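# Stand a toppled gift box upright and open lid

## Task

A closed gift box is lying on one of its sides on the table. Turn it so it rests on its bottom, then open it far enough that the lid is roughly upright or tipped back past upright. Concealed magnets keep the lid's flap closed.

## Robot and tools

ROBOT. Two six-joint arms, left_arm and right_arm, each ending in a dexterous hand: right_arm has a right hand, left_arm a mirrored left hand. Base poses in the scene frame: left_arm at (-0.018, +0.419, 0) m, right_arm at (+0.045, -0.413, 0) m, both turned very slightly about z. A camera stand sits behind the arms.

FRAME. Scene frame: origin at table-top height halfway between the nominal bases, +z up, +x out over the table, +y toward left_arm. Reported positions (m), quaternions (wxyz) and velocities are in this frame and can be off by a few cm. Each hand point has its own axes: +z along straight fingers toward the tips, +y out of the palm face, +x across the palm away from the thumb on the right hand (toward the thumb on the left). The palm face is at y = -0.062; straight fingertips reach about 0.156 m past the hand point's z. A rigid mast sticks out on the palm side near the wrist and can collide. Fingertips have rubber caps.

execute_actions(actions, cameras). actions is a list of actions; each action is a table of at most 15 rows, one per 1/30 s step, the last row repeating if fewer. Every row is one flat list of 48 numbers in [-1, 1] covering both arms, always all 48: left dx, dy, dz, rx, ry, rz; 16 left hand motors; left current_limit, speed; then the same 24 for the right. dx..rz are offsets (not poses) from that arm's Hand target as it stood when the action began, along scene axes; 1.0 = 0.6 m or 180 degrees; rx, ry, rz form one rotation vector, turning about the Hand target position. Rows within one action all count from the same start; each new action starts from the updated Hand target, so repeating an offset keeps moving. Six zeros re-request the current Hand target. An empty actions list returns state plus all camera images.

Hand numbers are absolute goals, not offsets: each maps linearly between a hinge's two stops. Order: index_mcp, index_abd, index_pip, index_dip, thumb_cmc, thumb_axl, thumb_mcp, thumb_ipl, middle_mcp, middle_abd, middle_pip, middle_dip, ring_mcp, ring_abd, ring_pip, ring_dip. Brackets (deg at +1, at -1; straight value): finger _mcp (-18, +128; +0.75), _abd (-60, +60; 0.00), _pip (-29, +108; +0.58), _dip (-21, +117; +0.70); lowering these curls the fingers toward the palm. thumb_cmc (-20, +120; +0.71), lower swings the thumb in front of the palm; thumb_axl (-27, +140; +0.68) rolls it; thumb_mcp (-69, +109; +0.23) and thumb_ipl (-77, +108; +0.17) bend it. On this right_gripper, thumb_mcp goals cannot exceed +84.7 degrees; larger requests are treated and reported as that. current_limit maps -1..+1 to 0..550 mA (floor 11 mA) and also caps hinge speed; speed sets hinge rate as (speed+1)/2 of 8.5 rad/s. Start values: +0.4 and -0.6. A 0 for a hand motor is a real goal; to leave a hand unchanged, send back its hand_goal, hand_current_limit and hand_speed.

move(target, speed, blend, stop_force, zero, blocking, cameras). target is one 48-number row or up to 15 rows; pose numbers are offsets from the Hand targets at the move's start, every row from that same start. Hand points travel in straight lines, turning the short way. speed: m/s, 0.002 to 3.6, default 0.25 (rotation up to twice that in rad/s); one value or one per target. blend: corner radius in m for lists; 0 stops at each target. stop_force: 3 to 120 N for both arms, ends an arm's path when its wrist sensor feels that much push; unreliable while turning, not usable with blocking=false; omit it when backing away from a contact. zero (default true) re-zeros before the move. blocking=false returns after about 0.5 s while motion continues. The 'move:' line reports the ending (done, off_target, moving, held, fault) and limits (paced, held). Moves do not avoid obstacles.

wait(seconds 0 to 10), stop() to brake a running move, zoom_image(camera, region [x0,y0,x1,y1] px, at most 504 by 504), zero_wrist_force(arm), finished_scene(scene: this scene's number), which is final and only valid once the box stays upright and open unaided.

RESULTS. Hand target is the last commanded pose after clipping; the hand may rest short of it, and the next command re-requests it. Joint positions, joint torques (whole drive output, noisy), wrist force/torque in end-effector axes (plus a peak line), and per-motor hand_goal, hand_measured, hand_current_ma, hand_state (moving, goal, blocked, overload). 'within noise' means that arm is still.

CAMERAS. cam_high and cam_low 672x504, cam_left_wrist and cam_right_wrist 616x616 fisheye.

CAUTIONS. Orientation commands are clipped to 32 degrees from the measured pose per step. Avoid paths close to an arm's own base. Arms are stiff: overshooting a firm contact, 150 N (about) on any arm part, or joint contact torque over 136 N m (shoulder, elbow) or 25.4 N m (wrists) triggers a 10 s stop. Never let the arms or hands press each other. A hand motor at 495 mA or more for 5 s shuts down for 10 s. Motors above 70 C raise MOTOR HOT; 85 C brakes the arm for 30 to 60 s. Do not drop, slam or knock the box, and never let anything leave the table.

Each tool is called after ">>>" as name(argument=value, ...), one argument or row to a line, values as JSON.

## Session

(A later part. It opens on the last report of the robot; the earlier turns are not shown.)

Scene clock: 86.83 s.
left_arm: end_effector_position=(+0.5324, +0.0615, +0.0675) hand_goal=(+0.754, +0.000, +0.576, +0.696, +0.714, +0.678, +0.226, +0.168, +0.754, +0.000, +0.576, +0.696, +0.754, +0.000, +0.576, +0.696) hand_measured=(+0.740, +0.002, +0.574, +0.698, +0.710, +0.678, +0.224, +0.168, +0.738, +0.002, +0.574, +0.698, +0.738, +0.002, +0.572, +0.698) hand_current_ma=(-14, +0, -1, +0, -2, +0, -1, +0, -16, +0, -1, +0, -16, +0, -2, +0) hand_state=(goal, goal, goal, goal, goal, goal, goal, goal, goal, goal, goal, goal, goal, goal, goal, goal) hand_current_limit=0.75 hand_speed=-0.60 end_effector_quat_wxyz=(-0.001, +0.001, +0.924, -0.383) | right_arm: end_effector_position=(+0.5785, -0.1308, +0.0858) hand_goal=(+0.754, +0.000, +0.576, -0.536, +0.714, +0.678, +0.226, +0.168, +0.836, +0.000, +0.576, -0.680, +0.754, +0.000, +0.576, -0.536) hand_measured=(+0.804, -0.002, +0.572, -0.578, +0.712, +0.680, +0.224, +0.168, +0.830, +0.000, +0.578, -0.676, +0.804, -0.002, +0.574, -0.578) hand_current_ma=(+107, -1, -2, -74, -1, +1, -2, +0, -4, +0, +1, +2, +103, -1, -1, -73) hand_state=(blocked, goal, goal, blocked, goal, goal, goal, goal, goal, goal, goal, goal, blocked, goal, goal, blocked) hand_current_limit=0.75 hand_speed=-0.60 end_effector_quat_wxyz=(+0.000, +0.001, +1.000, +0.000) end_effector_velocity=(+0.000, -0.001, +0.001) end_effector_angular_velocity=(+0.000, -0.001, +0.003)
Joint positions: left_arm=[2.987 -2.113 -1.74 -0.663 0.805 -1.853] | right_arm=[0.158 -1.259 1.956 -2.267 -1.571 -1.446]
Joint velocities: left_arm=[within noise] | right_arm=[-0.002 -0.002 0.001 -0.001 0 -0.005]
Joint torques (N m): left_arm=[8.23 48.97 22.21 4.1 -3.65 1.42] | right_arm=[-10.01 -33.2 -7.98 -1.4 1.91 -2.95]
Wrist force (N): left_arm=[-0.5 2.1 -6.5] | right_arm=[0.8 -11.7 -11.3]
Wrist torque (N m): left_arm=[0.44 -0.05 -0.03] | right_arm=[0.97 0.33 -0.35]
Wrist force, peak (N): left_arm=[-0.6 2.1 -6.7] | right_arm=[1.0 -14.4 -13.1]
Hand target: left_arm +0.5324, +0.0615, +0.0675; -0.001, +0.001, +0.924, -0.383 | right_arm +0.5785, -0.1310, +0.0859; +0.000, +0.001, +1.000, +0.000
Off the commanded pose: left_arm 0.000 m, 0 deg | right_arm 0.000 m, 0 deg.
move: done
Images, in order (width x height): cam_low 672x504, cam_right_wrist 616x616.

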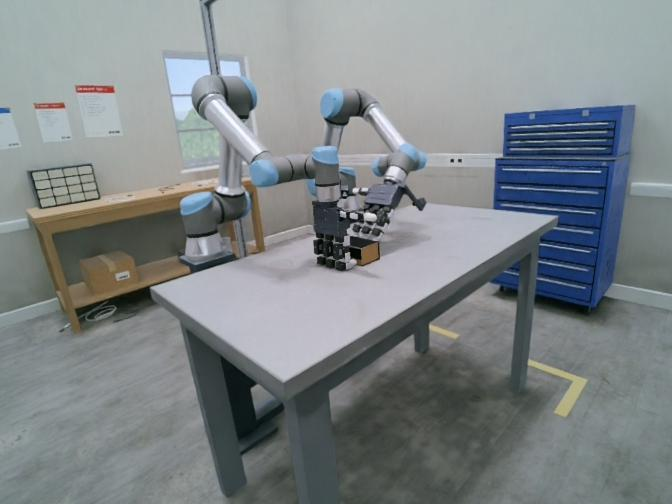

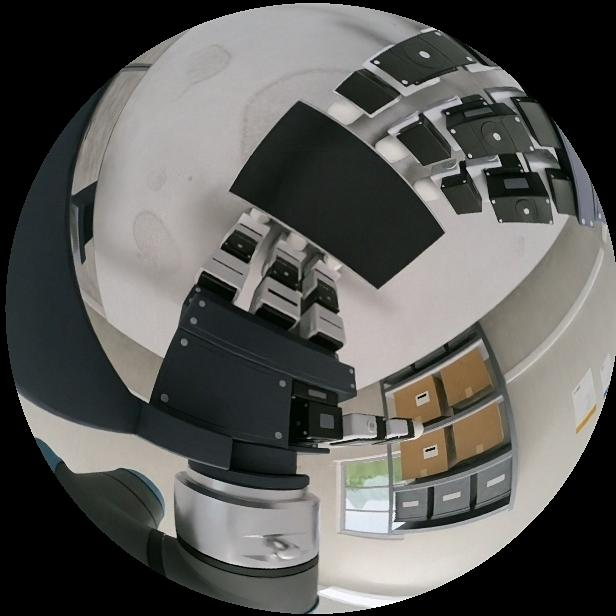

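>>> move(
  target=[0,0,0,0,0,0,0.754,0.0,0.576,0.696,0.714,0.678,0.226,0.168,0.754,0.0,0.576,0.696,0.754,0.0,0.576,0.696,0.75,-0.6, 0,0,0.0035,0,0,0,0.754,0.0,0.576,-0.536,0.714,0.678,0.226,0.168,0.836,0.0,0.576,-0.681,0.754,0.0,0.576,-0.536,0.75,-0.6],
  speed=0.04,
)

>>> move(
  target=[0,0,0,0,0,0,0.754,0.0,0.576,0.696,0.714,0.678,0.226,0.168,0.754,0.0,0.576,0.696,0.754,0.0,0.576,0.696,0.75,-0.6, 0,0,0,0,0,0,0.754,0.0,0.576,-0.536,0.714,0.678,0.226,0.168,0.836,0.0,0.576,-0.95,0.754,0.0,0.576,-0.536,0.75,-0.85],
  speed=0.04,
  cameras=["cam_low","cam_right_wrist"],
)

>>> zoom_image(
  camera="cam_low",
  region=[335, 225, 390, 280],
)

>>> zoom_image(
  camera="cam_right_wrist",
  region=[200, 140, 400, 340],
)

Scene clock: 87.93 s.
left_arm: end_effector_position=(+0.5324, +0.0615, +0.0675) hand_goal=(+0.754, +0.000, +0.576, +0.696, +0.714, +0.678, +0.226, +0.168, +0.754, +0.000, +0.576, +0.696, +0.754, +0.000, +0.576, +0.696) hand_measured=(+0.740, +0.002, +0.574, +0.698, +0.710, +0.678, +0.224, +0.168, +0.738, +0.002, +0.574, +0.698, +0.738, +0.002, +0.572, +0.698) hand_current_ma=(-14, +0, -1, +0, -2, +0, -1, +0, -16, +0, -1, +0, -16, +0, -2, +0) hand_state=(goal, goal, goal, goal, goal, goal, goal, goal, goal, goal, goal, goal, goal, goal, goal, goal) hand_current_limit=0.75 hand_speed=-0.60 end_effector_quat_wxyz=(-0.001, +0.001, +0.924, -0.383) | right_arm: end_effector_position=(+0.5785, -0.1310, +0.0880) hand_goal=(+0.754, +0.000, +0.576, -0.536, +0.714, +0.678, +0.226, +0.168, +0.836, +0.000, +0.576, -0.680, +0.754, +0.000, +0.576, -0.536) hand_measured=(+0.804, +0.000, +0.578, -0.554, +0.712, +0.680, +0.224, +0.168, +0.830, +0.000, +0.578, -0.676, +0.802, +0.002, +0.578, -0.554) hand_current_ma=(+104, +0, +1, -23, -1, +1, -2, +0, -4, +0, +1, +2, +101, +0, +1, -21) hand_state=(blocked, goal, goal, goal, goal, goal, goal, goal, goal, goal, goal, goal, blocked, goal, goal, goal) hand_current_limit=0.75 hand_speed=-0.60 end_effector_quat_wxyz=(+0.000, +0.001, +1.000, +0.000)
Joint positions: left_arm=[2.987 -2.113 -1.74 -0.663 0.805 -1.853] | right_arm=[0.158 -1.263 1.954 -2.262 -1.571 -1.446]
Joint torques (N m): left_arm=[8.86 49.1 23.8 3.92 -3.65 1.32] | right_arm=[-8.58 -36.33 -24.56 -1.92 2.4 -2.77]
Wrist force (N): left_arm=[-0.4 2.0 -6.4] | right_arm=[0.1 -4.5 -2.5]
Wrist torque (N m): left_arm=[0.42 -0.06 -0.02] | right_arm=[0.33 0.03 -0.13]
Wrist force, peak (N): left_arm=[-0.5 2.2 -6.6] | right_arm=[0.1 -11.5 -11.3]
Hand target: left_arm +0.5324, +0.0615, +0.0675; -0.001, +0.001, +0.924, -0.383 | right_arm +0.5785, -0.1310, +0.0880; +0.000, +0.001, +1.000, +0.000
Off the commanded pose: left_arm 0.000 m, 0 deg | right_arm 0.000 m, 0 deg.
move: done

Scene clock: 88.70 s.
left_arm: end_effector_position=(+0.5324, +0.0615, +0.0675) hand_goal=(+0.754, +0.000, +0.576, +0.696, +0.714, +0.678, +0.226, +0.168, +0.754, +0.000, +0.576, +0.696, +0.754, +0.000, +0.576, +0.696) hand_measured=(+0.740, +0.002, +0.574, +0.698, +0.710, +0.678, +0.224, +0.168, +0.738, +0.002, +0.574, +0.698, +0.738, +0.002, +0.572, +0.698) hand_current_ma=(-14, +0, -1, +0, -2, +0, -1, +0, -16, +0, -1, +0, -16, +0, -2, +0) hand_state=(goal, goal, goal, goal, goal, goal, goal, goal, goal, goal, goal, goal, goal, goal, goal, goal) hand_current_limit=0.75 hand_speed=-0.60 end_effector_quat_wxyz=(-0.001, +0.001, +0.924, -0.383) | right_arm: end_effector_position=(+0.5785, -0.1310, +0.0880) hand_goal=(+0.754, +0.000, +0.576, -0.536, +0.714, +0.678, +0.226, +0.168, +0.836, +0.000, +0.576, -0.950, +0.754, +0.000, +0.576, -0.536) hand_measured=(+0.804, +0.000, +0.578, -0.554, +0.712, +0.680, +0.224, +0.168, +0.830, +0.000, +0.578, -0.946, +0.802, +0.002, +0.578, -0.554) hand_current_ma=(+104, +0, +1, -23, -1, +1, -2, +0, -4, +0, +1, +2, +101, +0, +1, -21) hand_state=(blocked, goal, goal, goal, goal, goal, goal, goal, goal, goal, goal, goal, blocked, goal, goal, goal) hand_current_limit=0.75 hand_speed=-0.85 end_effector_quat_wxyz=(+0.000, +0.001, +1.000, +0.000)
Joint positions: left_arm=[2.987 -2.113 -1.74 -0.663 0.805 -1.853] | right_arm=[0.158 -1.263 1.954 -2.262 -1.571 -1.446]
Joint torques (N m): left_arm=[8.16 49.64 24.05 3.83 -3.6 1.44] | right_arm=[-9.69 -27.02 -19.51 -4.44 2.55 -2.96]
Wrist force (N): left_arm=[-0.7 1.9 -6.6] | right_arm=[0.3 -4.6 -2.8]
Wrist torque (N m): left_arm=[0.42 -0.03 -0.03] | right_arm=[0.34 0.01 -0.12]
Wrist force, peak (N): left_arm=[-0.6 2.1 -6.8] | right_arm=[-0.3 -4.9 -2.8]
Hand target: left_arm +0.5324, +0.0615, +0.0675; -0.001, +0.001, +0.924, -0.383 | right_arm +0.5785, -0.1310, +0.0880; +0.000, +0.001, +1.000, +0.000
Off the commanded pose: left_arm 0.000 m, 0 deg | right_arm 0.000 m, 0 deg.
move: done
Images, in order (width x height): cam_low 672x504, cam_right_wrist 616x616.

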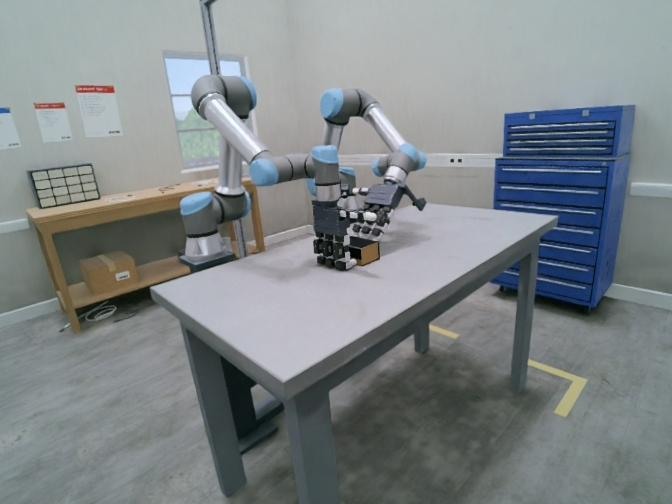

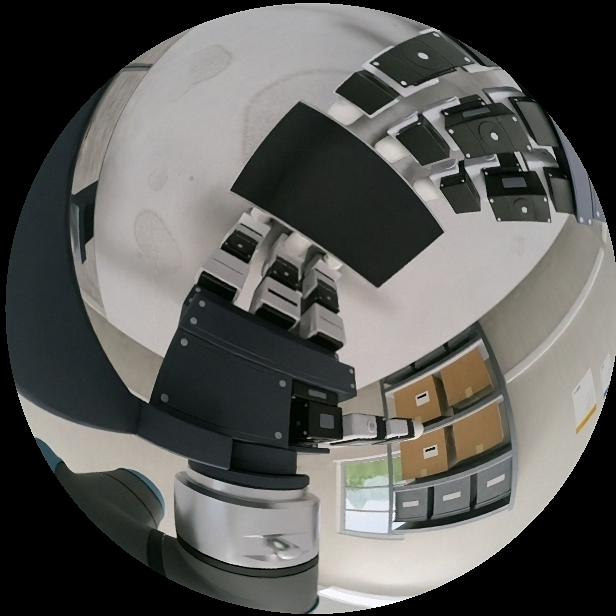

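Scaled by 9.164.

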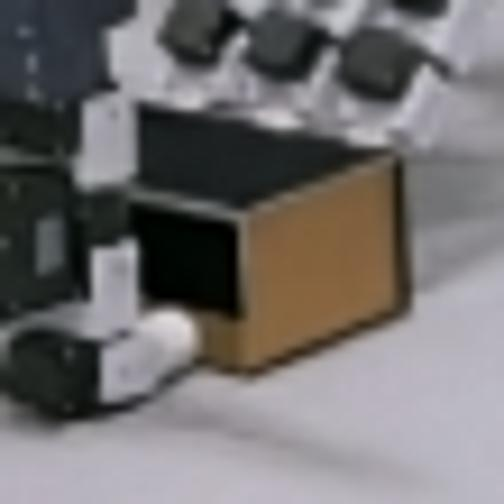

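Scaled by 2.520 from the camera's 616x616 image, which has a finer 880x880 frame.

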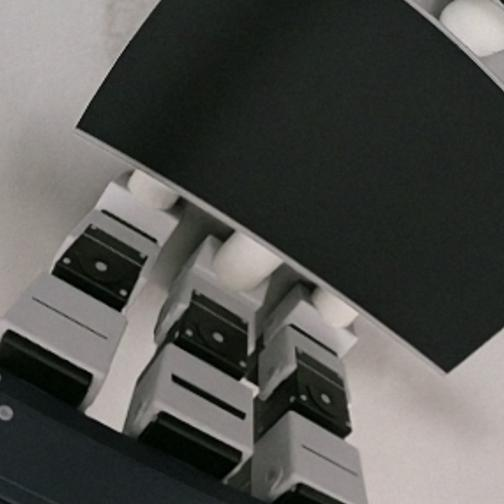

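>>> move(
  target=[
    [0,0,0,0,0,0,0.754,0.0,0.576,0.696,0.714,0.678,0.226,0.168,0.754,0.0,0.576,0.696,0.754,0.0,0.576,0.696,0.75,-0.6, 0,0,0,0,0,0,0.754,0.0,0.576,-0.536,0.714,0.678,0.226,0.168,0.860,0.0,0.576,-0.558,0.754,0.0,0.576,-0.536,0.75,-0.7],
  ],
  speed=0.04,
)

>>> move(
  target=[
    [0,0,0,0,0,0,0.754,0.0,0.576,0.696,0.714,0.678,0.226,0.168,0.754,0.0,0.576,0.696,0.754,0.0,0.576,0.696,0.75,-0.6, 0,0,0,0,0,0,0.754,0.0,0.576,-0.536,0.714,0.678,0.226,0.168,0.788,0.0,0.576,-0.558,0.754,0.0,0.576,-0.536,0.75,-0.85],
  ],
  speed=0.04,
)

>>> move(
  target=[
    [0,0,0,0,0,0,0.754,0.0,0.576,0.696,0.714,0.678,0.226,0.168,0.754,0.0,0.576,0.696,0.754,0.0,0.576,0.696,0.75,-0.6, 0,0,0,0,0,0,0.754,0.0,0.576,-0.536,0.714,0.678,0.226,0.168,0.788,0.0,0.576,-0.76,0.754,0.0,0.576,-0.536,0.75,-0.85],
  ],
  speed=0.04,
  cameras=["cam_low","cam_right_wrist"],
)

>>> zoom_image(
  camera="cam_low",
  region=[335, 225, 390, 280],
)

>>> zoom_image(
  camera="cam_right_wrist",
  region=[200, 140, 400, 340],
)

Scene clock: 90.20 s.
left_arm: end_effector_position=(+0.5324, +0.0615, +0.0675) hand_goal=(+0.754, +0.000, +0.576, +0.696, +0.714, +0.678, +0.226, +0.168, +0.754, +0.000, +0.576, +0.696, +0.754, +0.000, +0.576, +0.696) hand_measured=(+0.740, +0.002, +0.574, +0.698, +0.710, +0.678, +0.224, +0.168, +0.738, +0.002, +0.574, +0.698, +0.738, +0.002, +0.572, +0.698) hand_current_ma=(-14, +0, -1, +0, -2, +0, -1, +0, -16, +0, -1, +0, -16, +0, -2, +0) hand_state=(goal, goal, goal, goal, goal, goal, goal, goal, goal, goal, goal, goal, goal, goal, goal, goal) hand_current_limit=0.75 hand_speed=-0.60 end_effector_quat_wxyz=(-0.001, +0.001, +0.924, -0.383) | right_arm: end_effector_position=(+0.5785, -0.1310, +0.0880) hand_goal=(+0.754, +0.000, +0.576, -0.536, +0.714, +0.678, +0.226, +0.168, +0.860, +0.000, +0.576, -0.558, +0.754, +0.000, +0.576, -0.536) hand_measured=(+0.804, +0.000, +0.578, -0.554, +0.712, +0.680, +0.224, +0.168, +0.854, +0.000, +0.572, -0.580, +0.802, +0.002, +0.578, -0.554) hand_current_ma=(+104, +0, +1, -22, -1, +1, -2, +0, -4, +0, -1, -29, +101, +0, +1, -21) hand_state=(blocked, goal, goal, goal, goal, goal, goal, goal, goal, goal, goal, blocked, blocked, goal, goal, goal) hand_current_limit=0.75 hand_speed=-0.70 end_effector_quat_wxyz=(+0.000, +0.001, +1.000, +0.000)
Joint positions: left_arm=[2.987 -2.113 -1.74 -0.663 0.805 -1.853] | right_arm=[0.158 -1.263 1.954 -2.262 -1.571 -1.446]
Joint torques (N m): left_arm=[7.82 49.63 24.59 3.88 -3.57 1.5] | right_arm=[-9.35 -25.25 -16.96 -4.16 2.99 -3.02]
Wrist force (N): left_arm=[-0.5 1.9 -6.4] | right_arm=[0.4 -4.8 -4.4]
Wrist torque (N m): left_arm=[0.41 -0.04 -0.03] | right_arm=[0.49 0.07 -0.12]
Wrist force, peak (N): left_arm=[-0.5 2.2 -6.7] | right_arm=[0.0 -5.4 -4.5]
Hand target: left_arm +0.5324, +0.0615, +0.0675; -0.001, +0.001, +0.924, -0.383 | right_arm +0.5785, -0.1310, +0.0880; +0.000, +0.001, +1.000, +0.000
Off the commanded pose: left_arm 0.000 m, 0 deg | right_arm 0.000 m, 0 deg.
move: done

Scene clock: 90.70 s.
left_arm: end_effector_position=(+0.5324, +0.0615, +0.0675) hand_goal=(+0.754, +0.000, +0.576, +0.696, +0.714, +0.678, +0.226, +0.168, +0.754, +0.000, +0.576, +0.696, +0.754, +0.000, +0.576, +0.696) hand_measured=(+0.740, +0.002, +0.574, +0.698, +0.710, +0.678, +0.224, +0.168, +0.738, +0.002, +0.574, +0.698, +0.738, +0.002, +0.572, +0.698) hand_current_ma=(-14, +0, -1, +0, -2, +0, -1, +0, -16, +0, -1, +0, -16, +0, -2, +0) hand_state=(goal, goal, goal, goal, goal, goal, goal, goal, goal, goal, goal, goal, goal, goal, goal, goal) hand_current_limit=0.75 hand_speed=-0.60 end_effector_quat_wxyz=(-0.001, +0.001, +0.924, -0.383) | right_arm: end_effector_position=(+0.5785, -0.1310, +0.0880) hand_goal=(+0.754, +0.000, +0.576, -0.536, +0.714, +0.678, +0.226, +0.168, +0.788, +0.000, +0.576, -0.558, +0.754, +0.000, +0.576, -0.536) hand_measured=(+0.804, +0.000, +0.578, -0.554, +0.712, +0.680, +0.224, +0.168, +0.806, +0.000, +0.576, -0.564, +0.802, +0.002, +0.578, -0.554) hand_current_ma=(+104, +0, +1, -22, -1, +1, -2, +0, +24, +0, +0, -5, +101, +0, +1, -21) hand_state=(blocked, goal, goal, goal, goal, goal, goal, goal, goal, goal, goal, goal, blocked, goal, goal, goal) hand_current_limit=0.75 hand_speed=-0.85 end_effector_quat_wxyz=(+0.000, +0.001, +1.000, +0.000)
Joint positions: left_arm=[2.987 -2.113 -1.74 -0.663 0.805 -1.853] | right_arm=[0.158 -1.263 1.954 -2.262 -1.571 -1.446]
Joint torques (N m): left_arm=[8.76 49.48 24.51 3.82 -3.65 1.35] | right_arm=[-8.91 -26.47 -16.48 -3.58 3.12 -2.84]
Wrist force (N): left_arm=[-0.5 2.1 -6.3] | right_arm=[0.4 -5.6 -3.3]
Wrist torque (N m): left_arm=[0.42 -0.05 -0.03] | right_arm=[0.45 0.03 -0.14]
Wrist force, peak (N): left_arm=[-0.5 1.9 -6.7] | right_arm=[0.4 -6.2 -4.0]
Hand target: left_arm +0.5324, +0.0615, +0.0675; -0.001, +0.001, +0.924, -0.383 | right_arm +0.5785, -0.1310, +0.0880; +0.000, +0.001, +1.000, +0.000
Off the commanded pose: left_arm 0.000 m, 0 deg | right_arm 0.000 m, 0 deg.
move: done

Scene clock: 91.33 s.
left_arm: end_effector_position=(+0.5324, +0.0615, +0.0675) hand_goal=(+0.754, +0.000, +0.576, +0.696, +0.714, +0.678, +0.226, +0.168, +0.754, +0.000, +0.576, +0.696, +0.754, +0.000, +0.576, +0.696) hand_measured=(+0.740, +0.002, +0.574, +0.698, +0.710, +0.678, +0.224, +0.168, +0.738, +0.002, +0.574, +0.698, +0.738, +0.002, +0.572, +0.698) hand_current_ma=(-14, +0, -1, +0, -2, +0, -1, +0, -16, +0, -1, +0, -16, +0, -2, +0) hand_state=(goal, goal, goal, goal, goal, goal, goal, goal, goal, goal, goal, goal, goal, goal, goal, goal) hand_current_limit=0.75 hand_speed=-0.60 end_effector_quat_wxyz=(-0.001, +0.001, +0.924, -0.383) | right_arm: end_effector_position=(+0.5785, -0.1310, +0.0880) hand_goal=(+0.754, +0.000, +0.576, -0.536, +0.714, +0.678, +0.226, +0.168, +0.788, +0.000, +0.576, -0.760, +0.754, +0.000, +0.576, -0.536) hand_measured=(+0.804, +0.000, +0.578, -0.554, +0.712, +0.680, +0.224, +0.168, +0.808, +0.000, +0.594, -0.718, +0.802, +0.002, +0.578, -0.554) hand_current_ma=(+104, +0, +1, -22, -1, +1, -2, +0, +26, +0, +21, +75, +101, +0, +1, -21) hand_state=(blocked, goal, goal, goal, goal, goal, goal, goal, goal, goal, goal, blocked, blocked, goal, goal, goal) hand_current_limit=0.75 hand_speed=-0.85 end_effector_quat_wxyz=(+0.000, +0.001, +1.000, +0.000)
Joint positions: left_arm=[2.987 -2.113 -1.74 -0.663 0.805 -1.853] | right_arm=[0.158 -1.263 1.954 -2.262 -1.571 -1.446]
Joint torques (N m): left_arm=[8.64 48.89 24.13 3.8 -3.61 1.44] | right_arm=[-9.77 -25.97 -16.8 -2.7 3.33 -2.85]
Wrist force (N): left_arm=[-0.6 2.1 -6.4] | right_arm=[0.2 -5.4 -0.3]
Wrist torque (N m): left_arm=[0.43 -0.03 -0.03] | right_arm=[0.28 0.00 -0.15]
Wrist force, peak (N): left_arm=[-0.4 1.9 -6.7] | right_arm=[0.2 -5.7 -3.2]
Hand target: left_arm +0.5324, +0.0615, +0.0675; -0.001, +0.001, +0.924, -0.383 | right_arm +0.5785, -0.1310, +0.0880; +0.000, +0.001, +1.000, +0.000
Off the commanded pose: left_arm 0.000 m, 0 deg | right_arm 0.000 m, 0 deg.
move: done
Images, in order (width x height): cam_low 672x504, cam_right_wrist 616x616.

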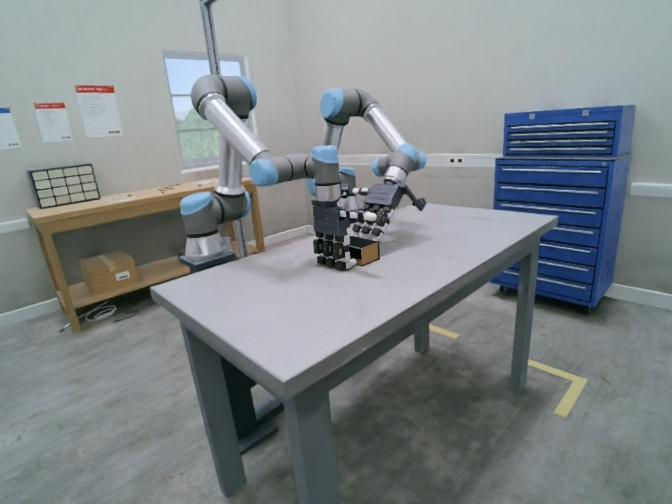

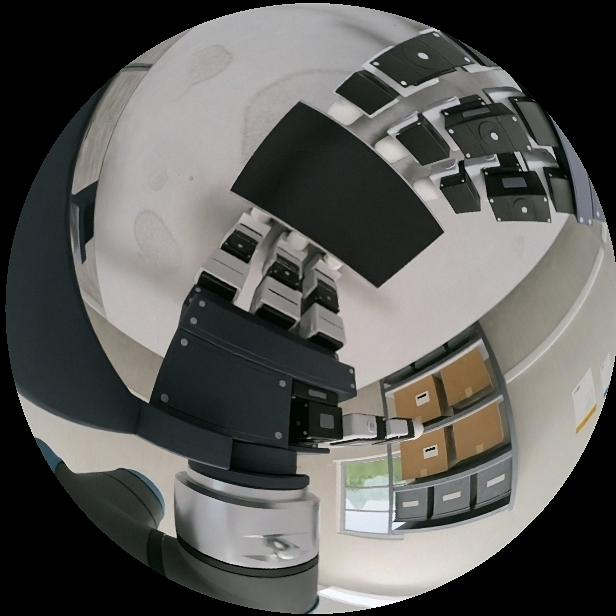

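Scaled by 9.164.

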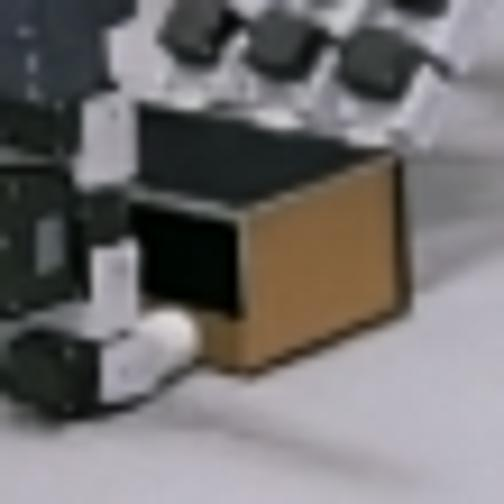

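Scaled by 2.520 from the camera's 616x616 image, which has a finer 880x880 frame.

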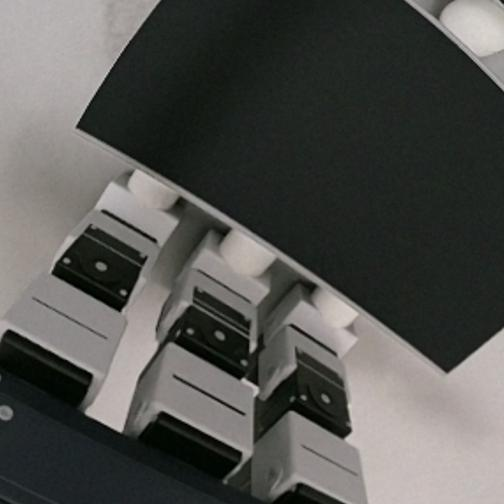

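>>> move(
  target=[
    [0,0,0,0,0,0,0.754,0.0,0.576,0.696,0.714,0.678,0.226,0.168,0.754,0.0,0.576,0.696,0.754,0.0,0.576,0.696,0.75,-0.6, 0,0,0,0,0,0,0.754,0.0,0.576,-0.536,0.714,0.678,0.226,0.168,0.780,0.0,0.540,-0.90,0.754,0.0,0.576,-0.536,0.75,-0.85],
  ],
  speed=0.04,
  cameras=["cam_low","cam_right_wrist"],
)

>>> zoom_image(
  camera="cam_low",
  region=[335, 225, 390, 280],
)

>>> zoom_image(
  camera="cam_right_wrist",
  region=[200, 140, 400, 340],
)

Scene clock: 92.13 s.
left_arm: end_effector_position=(+0.5324, +0.0615, +0.0675) hand_goal=(+0.754, +0.000, +0.576, +0.696, +0.714, +0.678, +0.226, +0.168, +0.754, +0.000, +0.576, +0.696, +0.754, +0.000, +0.576, +0.696) hand_measured=(+0.740, +0.002, +0.574, +0.698, +0.710, +0.678, +0.224, +0.168, +0.738, +0.002, +0.574, +0.698, +0.738, +0.002, +0.572, +0.698) hand_current_ma=(-14, +0, -1, +0, -2, +0, -1, +0, -16, +0, -1, +0, -16, +0, -2, +0) hand_state=(goal, goal, goal, goal, goal, goal, goal, goal, goal, goal, goal, goal, goal, goal, goal, goal) hand_current_limit=0.75 hand_speed=-0.60 end_effector_quat_wxyz=(-0.001, +0.001, +0.924, -0.383) | right_arm: end_effector_position=(+0.5785, -0.1310, +0.0880) hand_goal=(+0.754, +0.000, +0.576, -0.536, +0.714, +0.678, +0.226, +0.168, +0.780, +0.000, +0.540, -0.900, +0.754, +0.000, +0.576, -0.536) hand_measured=(+0.804, +0.000, +0.578, -0.554, +0.712, +0.680, +0.224, +0.168, +0.814, +0.000, +0.584, -0.874, +0.802, +0.002, +0.578, -0.554) hand_current_ma=(+103, +0, +1, -22, -1, +1, -2, +0, +60, +0, +79, +35, +100, +0, +1, -21) hand_state=(blocked, goal, goal, goal, goal, goal, goal, goal, blocked, goal, blocked, blocked, blocked, goal, goal, goal) hand_current_limit=0.75 hand_speed=-0.85 end_effector_quat_wxyz=(+0.000, +0.001, +1.000, +0.000)
Joint positions: left_arm=[2.987 -2.113 -1.74 -0.663 0.805 -1.853] | right_arm=[0.158 -1.263 1.954 -2.262 -1.571 -1.446]
Joint torques (N m): left_arm=[8.45 48.77 24.06 3.83 -3.65 1.37] | right_arm=[-9.93 -25.96 -16.5 -1.78 3.46 -2.91]
Wrist force (N): left_arm=[-0.6 1.9 -6.3] | right_arm=[0.2 -6.5 -1.4]
Wrist torque (N m): left_arm=[0.39 -0.03 -0.04] | right_arm=[0.36 0.03 -0.18]
Wrist force, peak (N): left_arm=[-0.3 2.1 -6.7] | right_arm=[0.2 -6.8 -1.3]
Hand target: left_arm +0.5324, +0.0615, +0.0675; -0.001, +0.001, +0.924, -0.383 | right_arm +0.5785, -0.1310, +0.0880; +0.000, +0.001, +1.000, +0.000
Off the commanded pose: left_arm 0.000 m, 0 deg | right_arm 0.000 m, 0 deg.
move: done
Images, in order (width x height): cam_low 672x504, cam_right_wrist 616x616.

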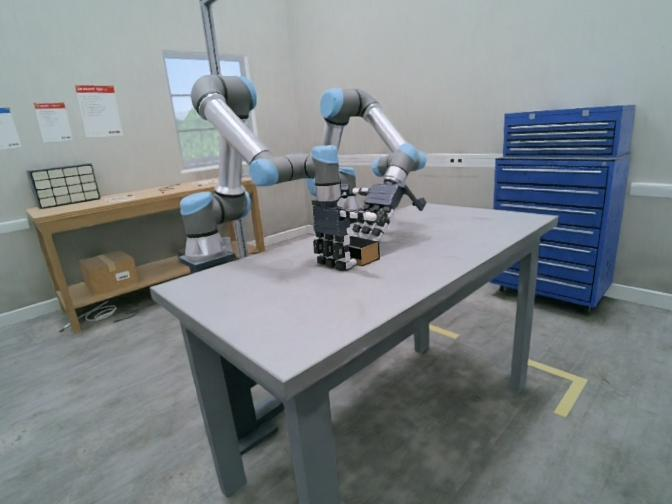

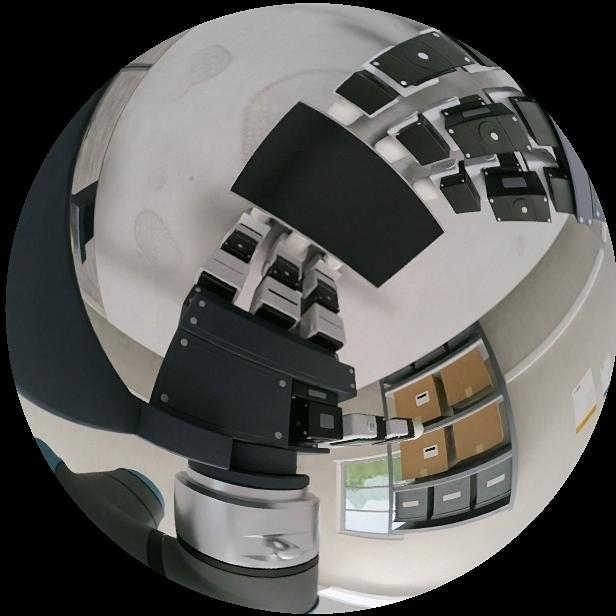

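Scaled by 9.164.

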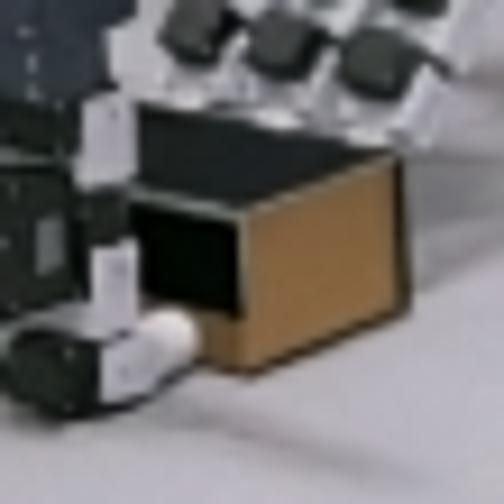

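Scaled by 2.520 from the camera's 616x616 image, which has a finer 880x880 frame.

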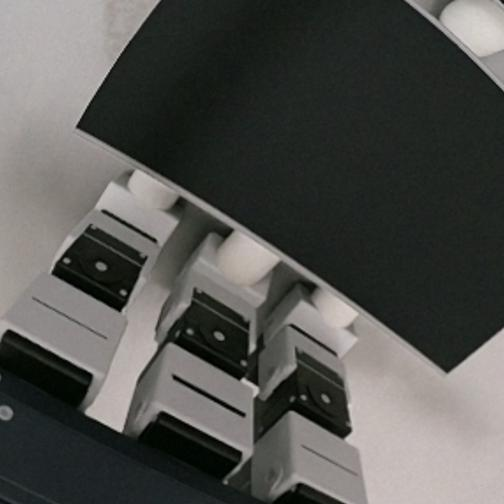

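>>> move(
  target=[
    [0,0,0,0,0,0,0.754,0.0,0.576,0.696,0.714,0.678,0.226,0.168,0.754,0.0,0.576,0.696,0.754,0.0,0.576,0.696,0.75,-0.6, 0,0,0,0,0,0,0.754,0.0,0.576,-0.536,0.714,0.678,0.226,0.168,0.880,0.0,0.576,-0.80,0.754,0.0,0.576,-0.536,0.75,-0.7],
  ],
  speed=0.04,
)

>>> move(
  target=[
    [0,0,0,0,0,0,0.754,0.0,0.576,0.696,0.714,0.678,0.226,0.168,0.754,0.0,0.576,0.696,0.754,0.0,0.576,0.696,0.75,-0.6, 0,0,0,0,0,0,0.700,0.0,0.576,-0.536,0.714,0.678,0.226,0.168,0.880,0.0,0.576,-0.558,0.700,0.0,0.576,-0.536,0.75,-0.7],
  ],
  speed=0.04,
)

>>> move(
  target=[
    [0,0,0,0,0,0,0.754,0.0,0.576,0.696,0.714,0.678,0.226,0.168,0.754,0.0,0.576,0.696,0.754,0.0,0.576,0.696,0.75,-0.6, 0,0,0,0,0,0,0.700,0.0,0.576,-0.536,0.714,0.678,0.226,0.168,0.711,0.0,0.576,-0.558,0.700,0.0,0.576,-0.536,0.75,-0.85],
  ],
  speed=0.04,
  cameras=["cam_low"],
)

>>> move(
  target=[
    [0,0,0,0,0,0,0.754,0.0,0.576,0.696,0.714,0.678,0.226,0.168,0.754,0.0,0.576,0.696,0.754,0.0,0.576,0.696,0.75,-0.6, 0,0,0,0,0,0,0.700,0.0,0.576,-0.536,0.714,0.678,0.226,0.168,0.711,0.0,0.540,-0.78,0.700,0.0,0.576,-0.536,0.75,-0.85],
  ],
  speed=0.04,
  cameras=["cam_low","cam_right_wrist"],
)

>>> zoom_image(
  camera="cam_low",
  region=[335, 225, 390, 280],
)

>>> zoom_image(
  camera="cam_right_wrist",
  region=[200, 140, 400, 340],
)

Scene clock: 93.60 s.
left_arm: end_effector_position=(+0.5324, +0.0615, +0.0675) hand_goal=(+0.754, +0.000, +0.576, +0.696, +0.714, +0.678, +0.226, +0.168, +0.754, +0.000, +0.576, +0.696, +0.754, +0.000, +0.576, +0.696) hand_measured=(+0.740, +0.002, +0.574, +0.698, +0.710, +0.678, +0.224, +0.168, +0.738, +0.002, +0.574, +0.698, +0.738, +0.002, +0.572, +0.698) hand_current_ma=(-14, +0, -1, +0, -2, +0, -1, +0, -16, +0, -1, +0, -16, +0, -2, +0) hand_state=(goal, goal, goal, goal, goal, goal, goal, goal, goal, goal, goal, goal, goal, goal, goal, goal) hand_current_limit=0.75 hand_speed=-0.60 end_effector_quat_wxyz=(-0.001, +0.001, +0.924, -0.383) | right_arm: end_effector_position=(+0.5785, -0.1310, +0.0880) hand_goal=(+0.754, +0.000, +0.576, -0.536, +0.714, +0.678, +0.226, +0.168, +0.880, +0.000, +0.576, -0.800, +0.754, +0.000, +0.576, -0.536) hand_measured=(+0.804, +0.000, +0.578, -0.554, +0.712, +0.680, +0.224, +0.168, +0.874, +0.000, +0.578, -0.802, +0.802, +0.002, +0.578, -0.554) hand_current_ma=(+103, +0, +1, -22, -1, +1, -2, +0, -5, +0, +1, -1, +100, +0, +1, -21) hand_state=(blocked, goal, goal, goal, goal, goal, goal, goal, goal, goal, goal, goal, blocked, goal, goal, goal) hand_current_limit=0.75 hand_speed=-0.70 end_effector_quat_wxyz=(+0.000, +0.001, +1.000, +0.000)
Joint positions: left_arm=[2.987 -2.113 -1.74 -0.663 0.805 -1.853] | right_arm=[0.158 -1.263 1.954 -2.262 -1.571 -1.446]
Joint torques (N m): left_arm=[8.36 49.62 24.22 3.81 -3.52 1.35] | right_arm=[-8.71 -25.36 -16.25 -0.73 3.98 -2.98]
Wrist force (N): left_arm=[-0.3 2.2 -6.5] | right_arm=[0.1 -4.9 -2.6]
Wrist torque (N m): left_arm=[0.44 -0.08 -0.01] | right_arm=[0.33 0.05 -0.14]
Wrist force, peak (N): left_arm=[-0.7 2.0 -6.9] | right_arm=[0.2 -6.7 -1.4]
Hand target: left_arm +0.5324, +0.0615, +0.0675; -0.001, +0.001, +0.924, -0.383 | right_arm +0.5785, -0.1310, +0.0880; +0.000, +0.001, +1.000, +0.000
Off the commanded pose: left_arm 0.000 m, 0 deg | right_arm 0.000 m, 0 deg.
move: done

Scene clock: 94.10 s.
left_arm: end_effector_position=(+0.5324, +0.0615, +0.0675) hand_goal=(+0.754, +0.000, +0.576, +0.696, +0.714, +0.678, +0.226, +0.168, +0.754, +0.000, +0.576, +0.696, +0.754, +0.000, +0.576, +0.696) hand_measured=(+0.740, +0.002, +0.574, +0.698, +0.710, +0.678, +0.224, +0.168, +0.738, +0.002, +0.574, +0.698, +0.738, +0.002, +0.572, +0.698) hand_current_ma=(-14, +0, -1, +0, -2, +0, -1, +0, -16, +0, -1, +0, -16, +0, -2, +0) hand_state=(goal, goal, goal, goal, goal, goal, goal, goal, goal, goal, goal, goal, goal, goal, goal, goal) hand_current_limit=0.75 hand_speed=-0.60 end_effector_quat_wxyz=(-0.001, +0.001, +0.924, -0.383) | right_arm: end_effector_position=(+0.5785, -0.1310, +0.0880) hand_goal=(+0.700, +0.000, +0.576, -0.536, +0.714, +0.678, +0.226, +0.168, +0.880, +0.000, +0.576, -0.558, +0.700, +0.000, +0.576, -0.536) hand_measured=(+0.798, +0.000, +0.584, -0.554, +0.712, +0.680, +0.224, +0.168, +0.876, +0.000, +0.570, -0.590, +0.796, +0.002, +0.584, -0.554) hand_current_ma=(+284, +0, +6, -22, -1, +1, -2, +0, -3, +0, -4, -52, +278, +0, +7, -21) hand_state=(blocked, goal, goal, goal, goal, goal, goal, goal, goal, goal, goal, blocked, blocked, goal, goal, goal) hand_current_limit=0.75 hand_speed=-0.70 end_effector_quat_wxyz=(+0.000, +0.001, +1.000, +0.000)
Joint positions: left_arm=[2.987 -2.113 -1.74 -0.663 0.805 -1.853] | right_arm=[0.158 -1.263 1.954 -2.262 -1.571 -1.446]
Joint torques (N m): left_arm=[8.32 48.97 24.77 3.76 -3.52 1.28] | right_arm=[-7.55 -25.84 -16.22 -0.73 3.96 -2.81]
Wrist force (N): left_arm=[-0.7 2.3 -6.4] | right_arm=[0.7 -10.6 -7.1]
Wrist torque (N m): left_arm=[0.45 -0.03 -0.05] | right_arm=[0.74 0.20 -0.26]
Wrist force, peak (N): left_arm=[-0.5 2.0 -6.7] | right_arm=[0.9 -10.3 -7.9]
Hand target: left_arm +0.5324, +0.0615, +0.0675; -0.001, +0.001, +0.924, -0.383 | right_arm +0.5785, -0.1310, +0.0880; +0.000, +0.001, +1.000, +0.000
Off the commanded pose: left_arm 0.000 m, 0 deg | right_arm 0.000 m, 0 deg.
move: done

Scene clock: 94.60 s.
left_arm: end_effector_position=(+0.5324, +0.0615, +0.0675) hand_goal=(+0.754, +0.000, +0.576, +0.696, +0.714, +0.678, +0.226, +0.168, +0.754, +0.000, +0.576, +0.696, +0.754, +0.000, +0.576, +0.696) hand_measured=(+0.740, +0.002, +0.572, +0.698, +0.710, +0.678, +0.224, +0.168, +0.738, +0.002, +0.574, +0.698, +0.738, +0.002, +0.572, +0.698) hand_current_ma=(-14, +0, -1, +0, -2, +0, -1, +0, -16, +0, -1, +0, -16, +0, -2, +0) hand_state=(goal, goal, goal, goal, goal, goal, goal, goal, goal, goal, goal, goal, goal, goal, goal, goal) hand_current_limit=0.75 hand_speed=-0.60 end_effector_quat_wxyz=(-0.001, +0.001, +0.924, -0.383) | right_arm: end_effector_position=(+0.5785, -0.1310, +0.0880) hand_goal=(+0.700, +0.000, +0.576, -0.536, +0.714, +0.678, +0.226, +0.168, +0.712, +0.000, +0.576, -0.558, +0.700, +0.000, +0.576, -0.536) hand_measured=(+0.796, +0.000, +0.584, -0.554, +0.712, +0.680, +0.224, +0.168, +0.796, +0.000, +0.584, -0.570, +0.794, +0.002, +0.584, -0.554) hand_current_ma=(+278, +0, +7, -22, -1, +1, -2, +0, +231, +0, +6, -13, +273, +0, +7, -21) hand_state=(blocked, goal, goal, goal, goal, goal, goal, goal, blocked, goal, goal, goal, blocked, goal, goal, goal) hand_current_limit=0.75 hand_speed=-0.85 end_effector_quat_wxyz=(+0.000, +0.001, +1.000, +0.000)
Joint positions: left_arm=[2.987 -2.113 -1.74 -0.663 0.805 -1.853] | right_arm=[0.158 -1.263 1.954 -2.262 -1.571 -1.446]
Joint torques (N m): left_arm=[8.09 48.32 24.07 3.8 -3.64 1.29] | right_arm=[-7.44 -25.83 -16.94 -0.77 4.24 -2.89]
Wrist force (N): left_arm=[-0.4 2.3 -8.3] | right_arm=[0.5 -12.7 -5.7]
Wrist torque (N m): left_arm=[0.55 -0.09 -0.03] | right_arm=[0.83 0.15 -0.31]
Wrist force, peak (N): left_arm=[-0.5 2.3 -8.5] | right_arm=[0.8 -12.3 -8.0]
Hand target: left_arm +0.5324, +0.0615, +0.0675; -0.001, +0.001, +0.924, -0.383 | right_arm +0.5785, -0.1310, +0.0880; +0.000, +0.001, +1.000, +0.000
Off the commanded pose: left_arm 0.000 m, 0 deg | right_arm 0.000 m, 0 deg.
move: done
Images, in order (width x height): cam_low 672x504.

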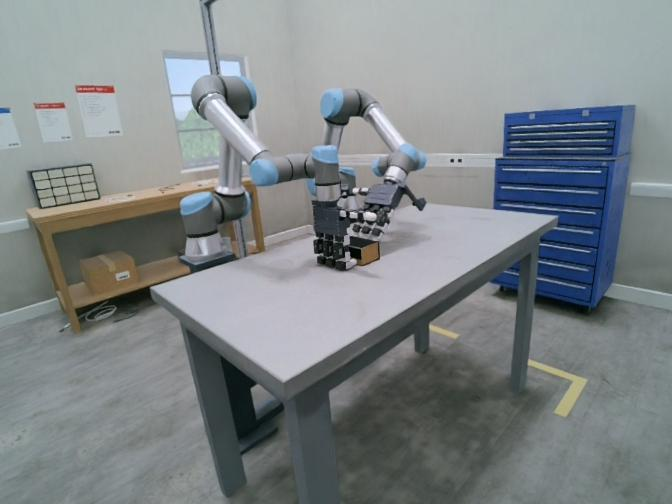

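Scene clock: 95.27 s.
left_arm: end_effector_position=(+0.5324, +0.0615, +0.0675) hand_goal=(+0.754, +0.000, +0.576, +0.696, +0.714, +0.678, +0.226, +0.168, +0.754, +0.000, +0.576, +0.696, +0.754, +0.000, +0.576, +0.696) hand_measured=(+0.740, +0.002, +0.572, +0.698, +0.710, +0.678, +0.224, +0.168, +0.738, +0.002, +0.574, +0.698, +0.738, +0.002, +0.572, +0.698) hand_current_ma=(-14, +0, -1, +0, -2, +0, -1, +0, -16, +0, -1, +0, -16, +0, -2, +0) hand_state=(goal, goal, goal, goal, goal, goal, goal, goal, goal, goal, goal, goal, goal, goal, goal, goal) hand_current_limit=0.75 hand_speed=-0.60 end_effector_quat_wxyz=(-0.001, +0.001, +0.924, -0.383) | right_arm: end_effector_position=(+0.5785, -0.1310, +0.0880) hand_goal=(+0.700, +0.000, +0.576, -0.536, +0.714, +0.678, +0.226, +0.168, +0.712, +0.000, +0.540, -0.780, +0.700, +0.000, +0.576, -0.536) hand_measured=(+0.796, +0.000, +0.584, -0.554, +0.712, +0.680, +0.224, +0.168, +0.796, +0.000, +0.584, -0.694, +0.794, +0.002, +0.584, -0.554) hand_current_ma=(+276, +0, +7, -22, -1, +1, -2, +0, +231, +0, +81, +220, +272, +0, +7, -21) hand_state=(blocked, goal, goal, goal, goal, goal, goal, goal, blocked, goal, blocked, blocked, blocked, goal, goal, goal) hand_current_limit=0.75 hand_speed=-0.85 end_effector_quat_wxyz=(+0.000, +0.001, +1.000, +0.000)
Joint positions: left_arm=[2.987 -2.113 -1.74 -0.663 0.805 -1.853] | right_arm=[0.158 -1.263 1.954 -2.262 -1.571 -1.446]
Joint torques (N m): left_arm=[8.47 45.35 23.43 3.81 -3.53 1.19] | right_arm=[-5.29 -25.8 -16.8 -1.12 4.37 -2.84]
Wrist force (N): left_arm=[-0.6 2.2 -9.1] | right_arm=[0.2 -10.2 0.6]
Wrist torque (N m): left_arm=[0.60 -0.09 -0.04] | right_arm=[0.48 -0.03 -0.27]
Wrist force, peak (N): left_arm=[-0.4 2.4 -9.4] | right_arm=[0.5 -12.5 -5.5]
Hand target: left_arm +0.5324, +0.0615, +0.0675; -0.001, +0.001, +0.924, -0.383 | right_arm +0.5785, -0.1310, +0.0880; +0.000, +0.001, +1.000, +0.000
Off the commanded pose: left_arm 0.000 m, 0 deg | right_arm 0.000 m, 0 deg.
move: done
Images, in order (width x height): cam_low 672x504, cam_right_wrist 616x616.

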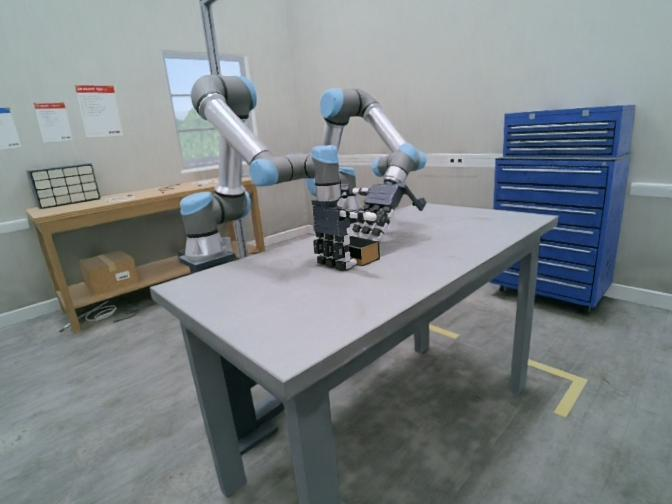

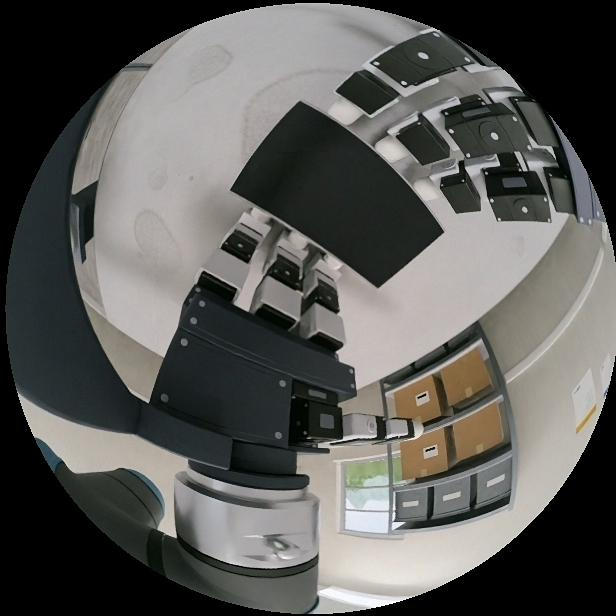

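Scaled by 9.164.

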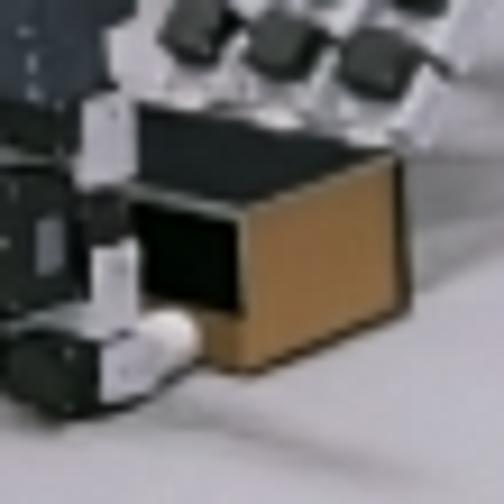

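Scaled by 2.520 from the camera's 616x616 image, which has a finer 880x880 frame.

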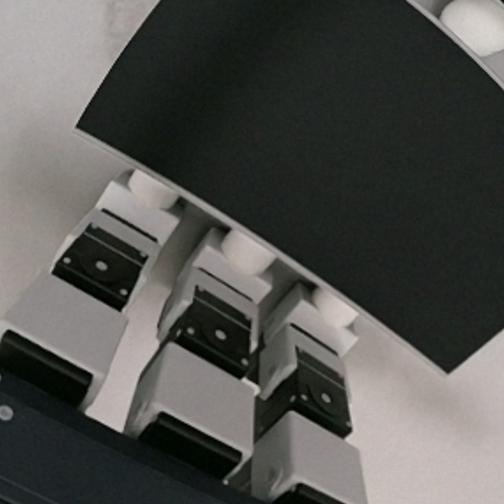

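>>> move(
  target=[
    [0,0,0,0,0,0,0.754,0.0,0.576,0.696,0.714,0.678,0.226,0.168,0.754,0.0,0.576,0.696,0.754,0.0,0.576,0.696,0.75,-0.6, 0,0,0,0,0,0,0.700,0.0,0.576,-0.536,0.714,0.678,0.226,0.168,0.700,0.0,0.500,-0.86,0.700,0.0,0.576,-0.536,0.75,-0.88],
  ],
  speed=0.04,
  cameras=["cam_low","cam_right_wrist"],
)

>>> zoom_image(
  camera="cam_low",
  region=[335, 225, 390, 280],
)

>>> zoom_image(
  camera="cam_right_wrist",
  region=[200, 140, 400, 340],
)

Scene clock: 96.00 s.
left_arm: end_effector_position=(+0.5324, +0.0615, +0.0675) hand_goal=(+0.754, +0.000, +0.576, +0.696, +0.714, +0.678, +0.226, +0.168, +0.754, +0.000, +0.576, +0.696, +0.754, +0.000, +0.576, +0.696) hand_measured=(+0.740, +0.002, +0.572, +0.698, +0.710, +0.678, +0.224, +0.168, +0.738, +0.002, +0.574, +0.698, +0.738, +0.002, +0.572, +0.698) hand_current_ma=(-14, +0, -1, +0, -2, +0, -1, +0, -16, +0, -1, +0, -16, +0, -2, +0) hand_state=(goal, goal, goal, goal, goal, goal, goal, goal, goal, goal, goal, goal, goal, goal, goal, goal) hand_current_limit=0.75 hand_speed=-0.60 end_effector_quat_wxyz=(-0.001, +0.001, +0.924, -0.383) | right_arm: end_effector_position=(+0.5785, -0.1310, +0.0880) hand_goal=(+0.700, +0.000, +0.576, -0.536, +0.714, +0.678, +0.226, +0.168, +0.700, +0.000, +0.500, -0.860, +0.700, +0.000, +0.576, -0.536) hand_measured=(+0.796, +0.000, +0.584, -0.554, +0.712, +0.680, +0.224, +0.168, +0.796, +0.000, +0.568, -0.818, +0.794, +0.002, +0.584, -0.554) hand_current_ma=(+276, +0, +7, -22, -1, +1, -2, +0, +275, +0, +151, +72, +272, +0, +7, -21) hand_state=(blocked, goal, goal, goal, goal, goal, goal, goal, blocked, goal, blocked, blocked, blocked, goal, goal, goal) hand_current_limit=0.75 hand_speed=-0.88 end_effector_quat_wxyz=(+0.000, +0.001, +1.000, +0.000)
Joint positions: left_arm=[2.987 -2.113 -1.74 -0.663 0.805 -1.853] | right_arm=[0.158 -1.263 1.954 -2.262 -1.571 -1.446]
Joint torques (N m): left_arm=[7.4 43.58 24.42 3.81 -3.5 1.35] | right_arm=[-3.38 -25.59 -16.39 -2.01 4.5 -2.82]
Wrist force (N): left_arm=[-0.5 2.4 -9.0] | right_arm=[0.4 -11.3 -1.5]
Wrist torque (N m): left_arm=[0.61 -0.10 -0.03] | right_arm=[0.55 -0.01 -0.27]
Wrist force, peak (N): left_arm=[-0.5 2.1 -9.4] | right_arm=[0.2 -11.4 -1.9]
Hand target: left_arm +0.5324, +0.0615, +0.0675; -0.001, +0.001, +0.924, -0.383 | right_arm +0.5785, -0.1310, +0.0880; +0.000, +0.001, +1.000, +0.000
Off the commanded pose: left_arm 0.000 m, 0 deg | right_arm 0.000 m, 0 deg.
move: done
Images, in order (width x height): cam_low 672x504, cam_right_wrist 616x616.

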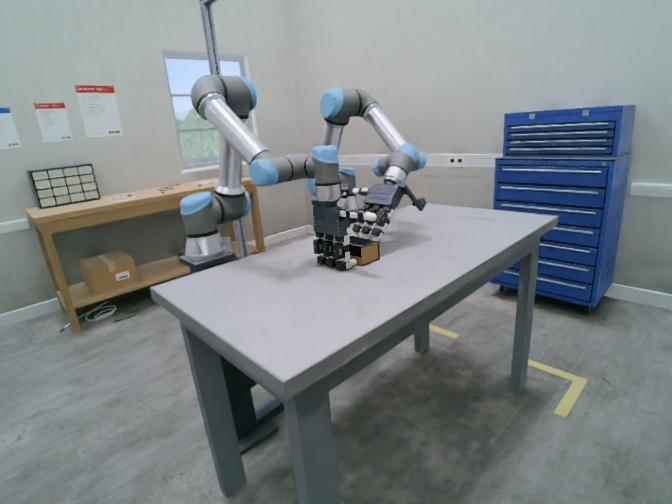

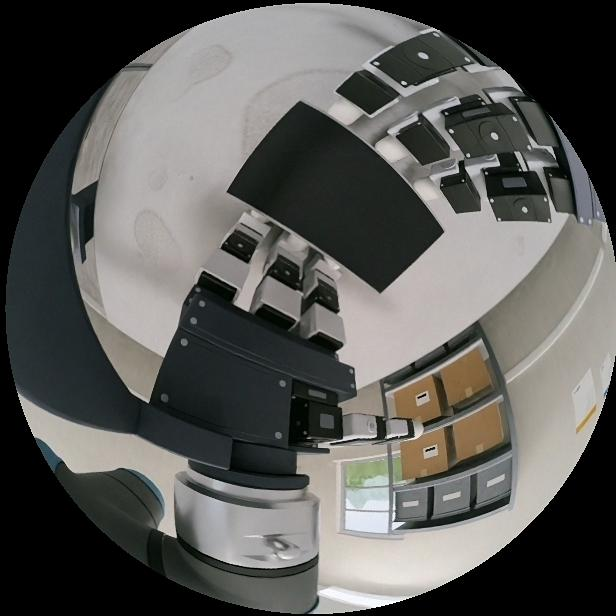

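Scaled by 9.164.

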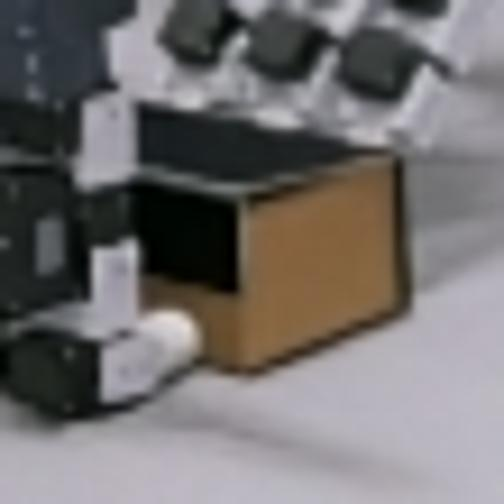

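Scaled by 2.520 from the camera's 616x616 image, which has a finer 880x880 frame.

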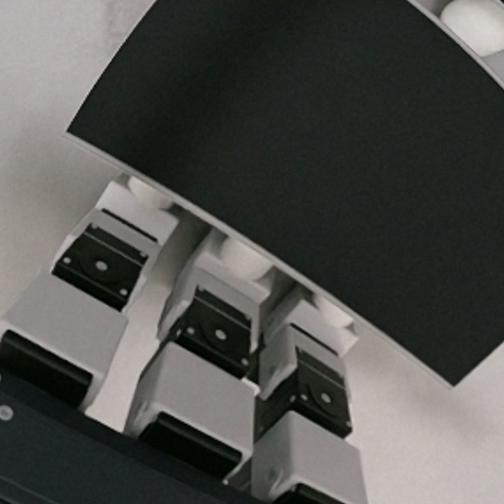

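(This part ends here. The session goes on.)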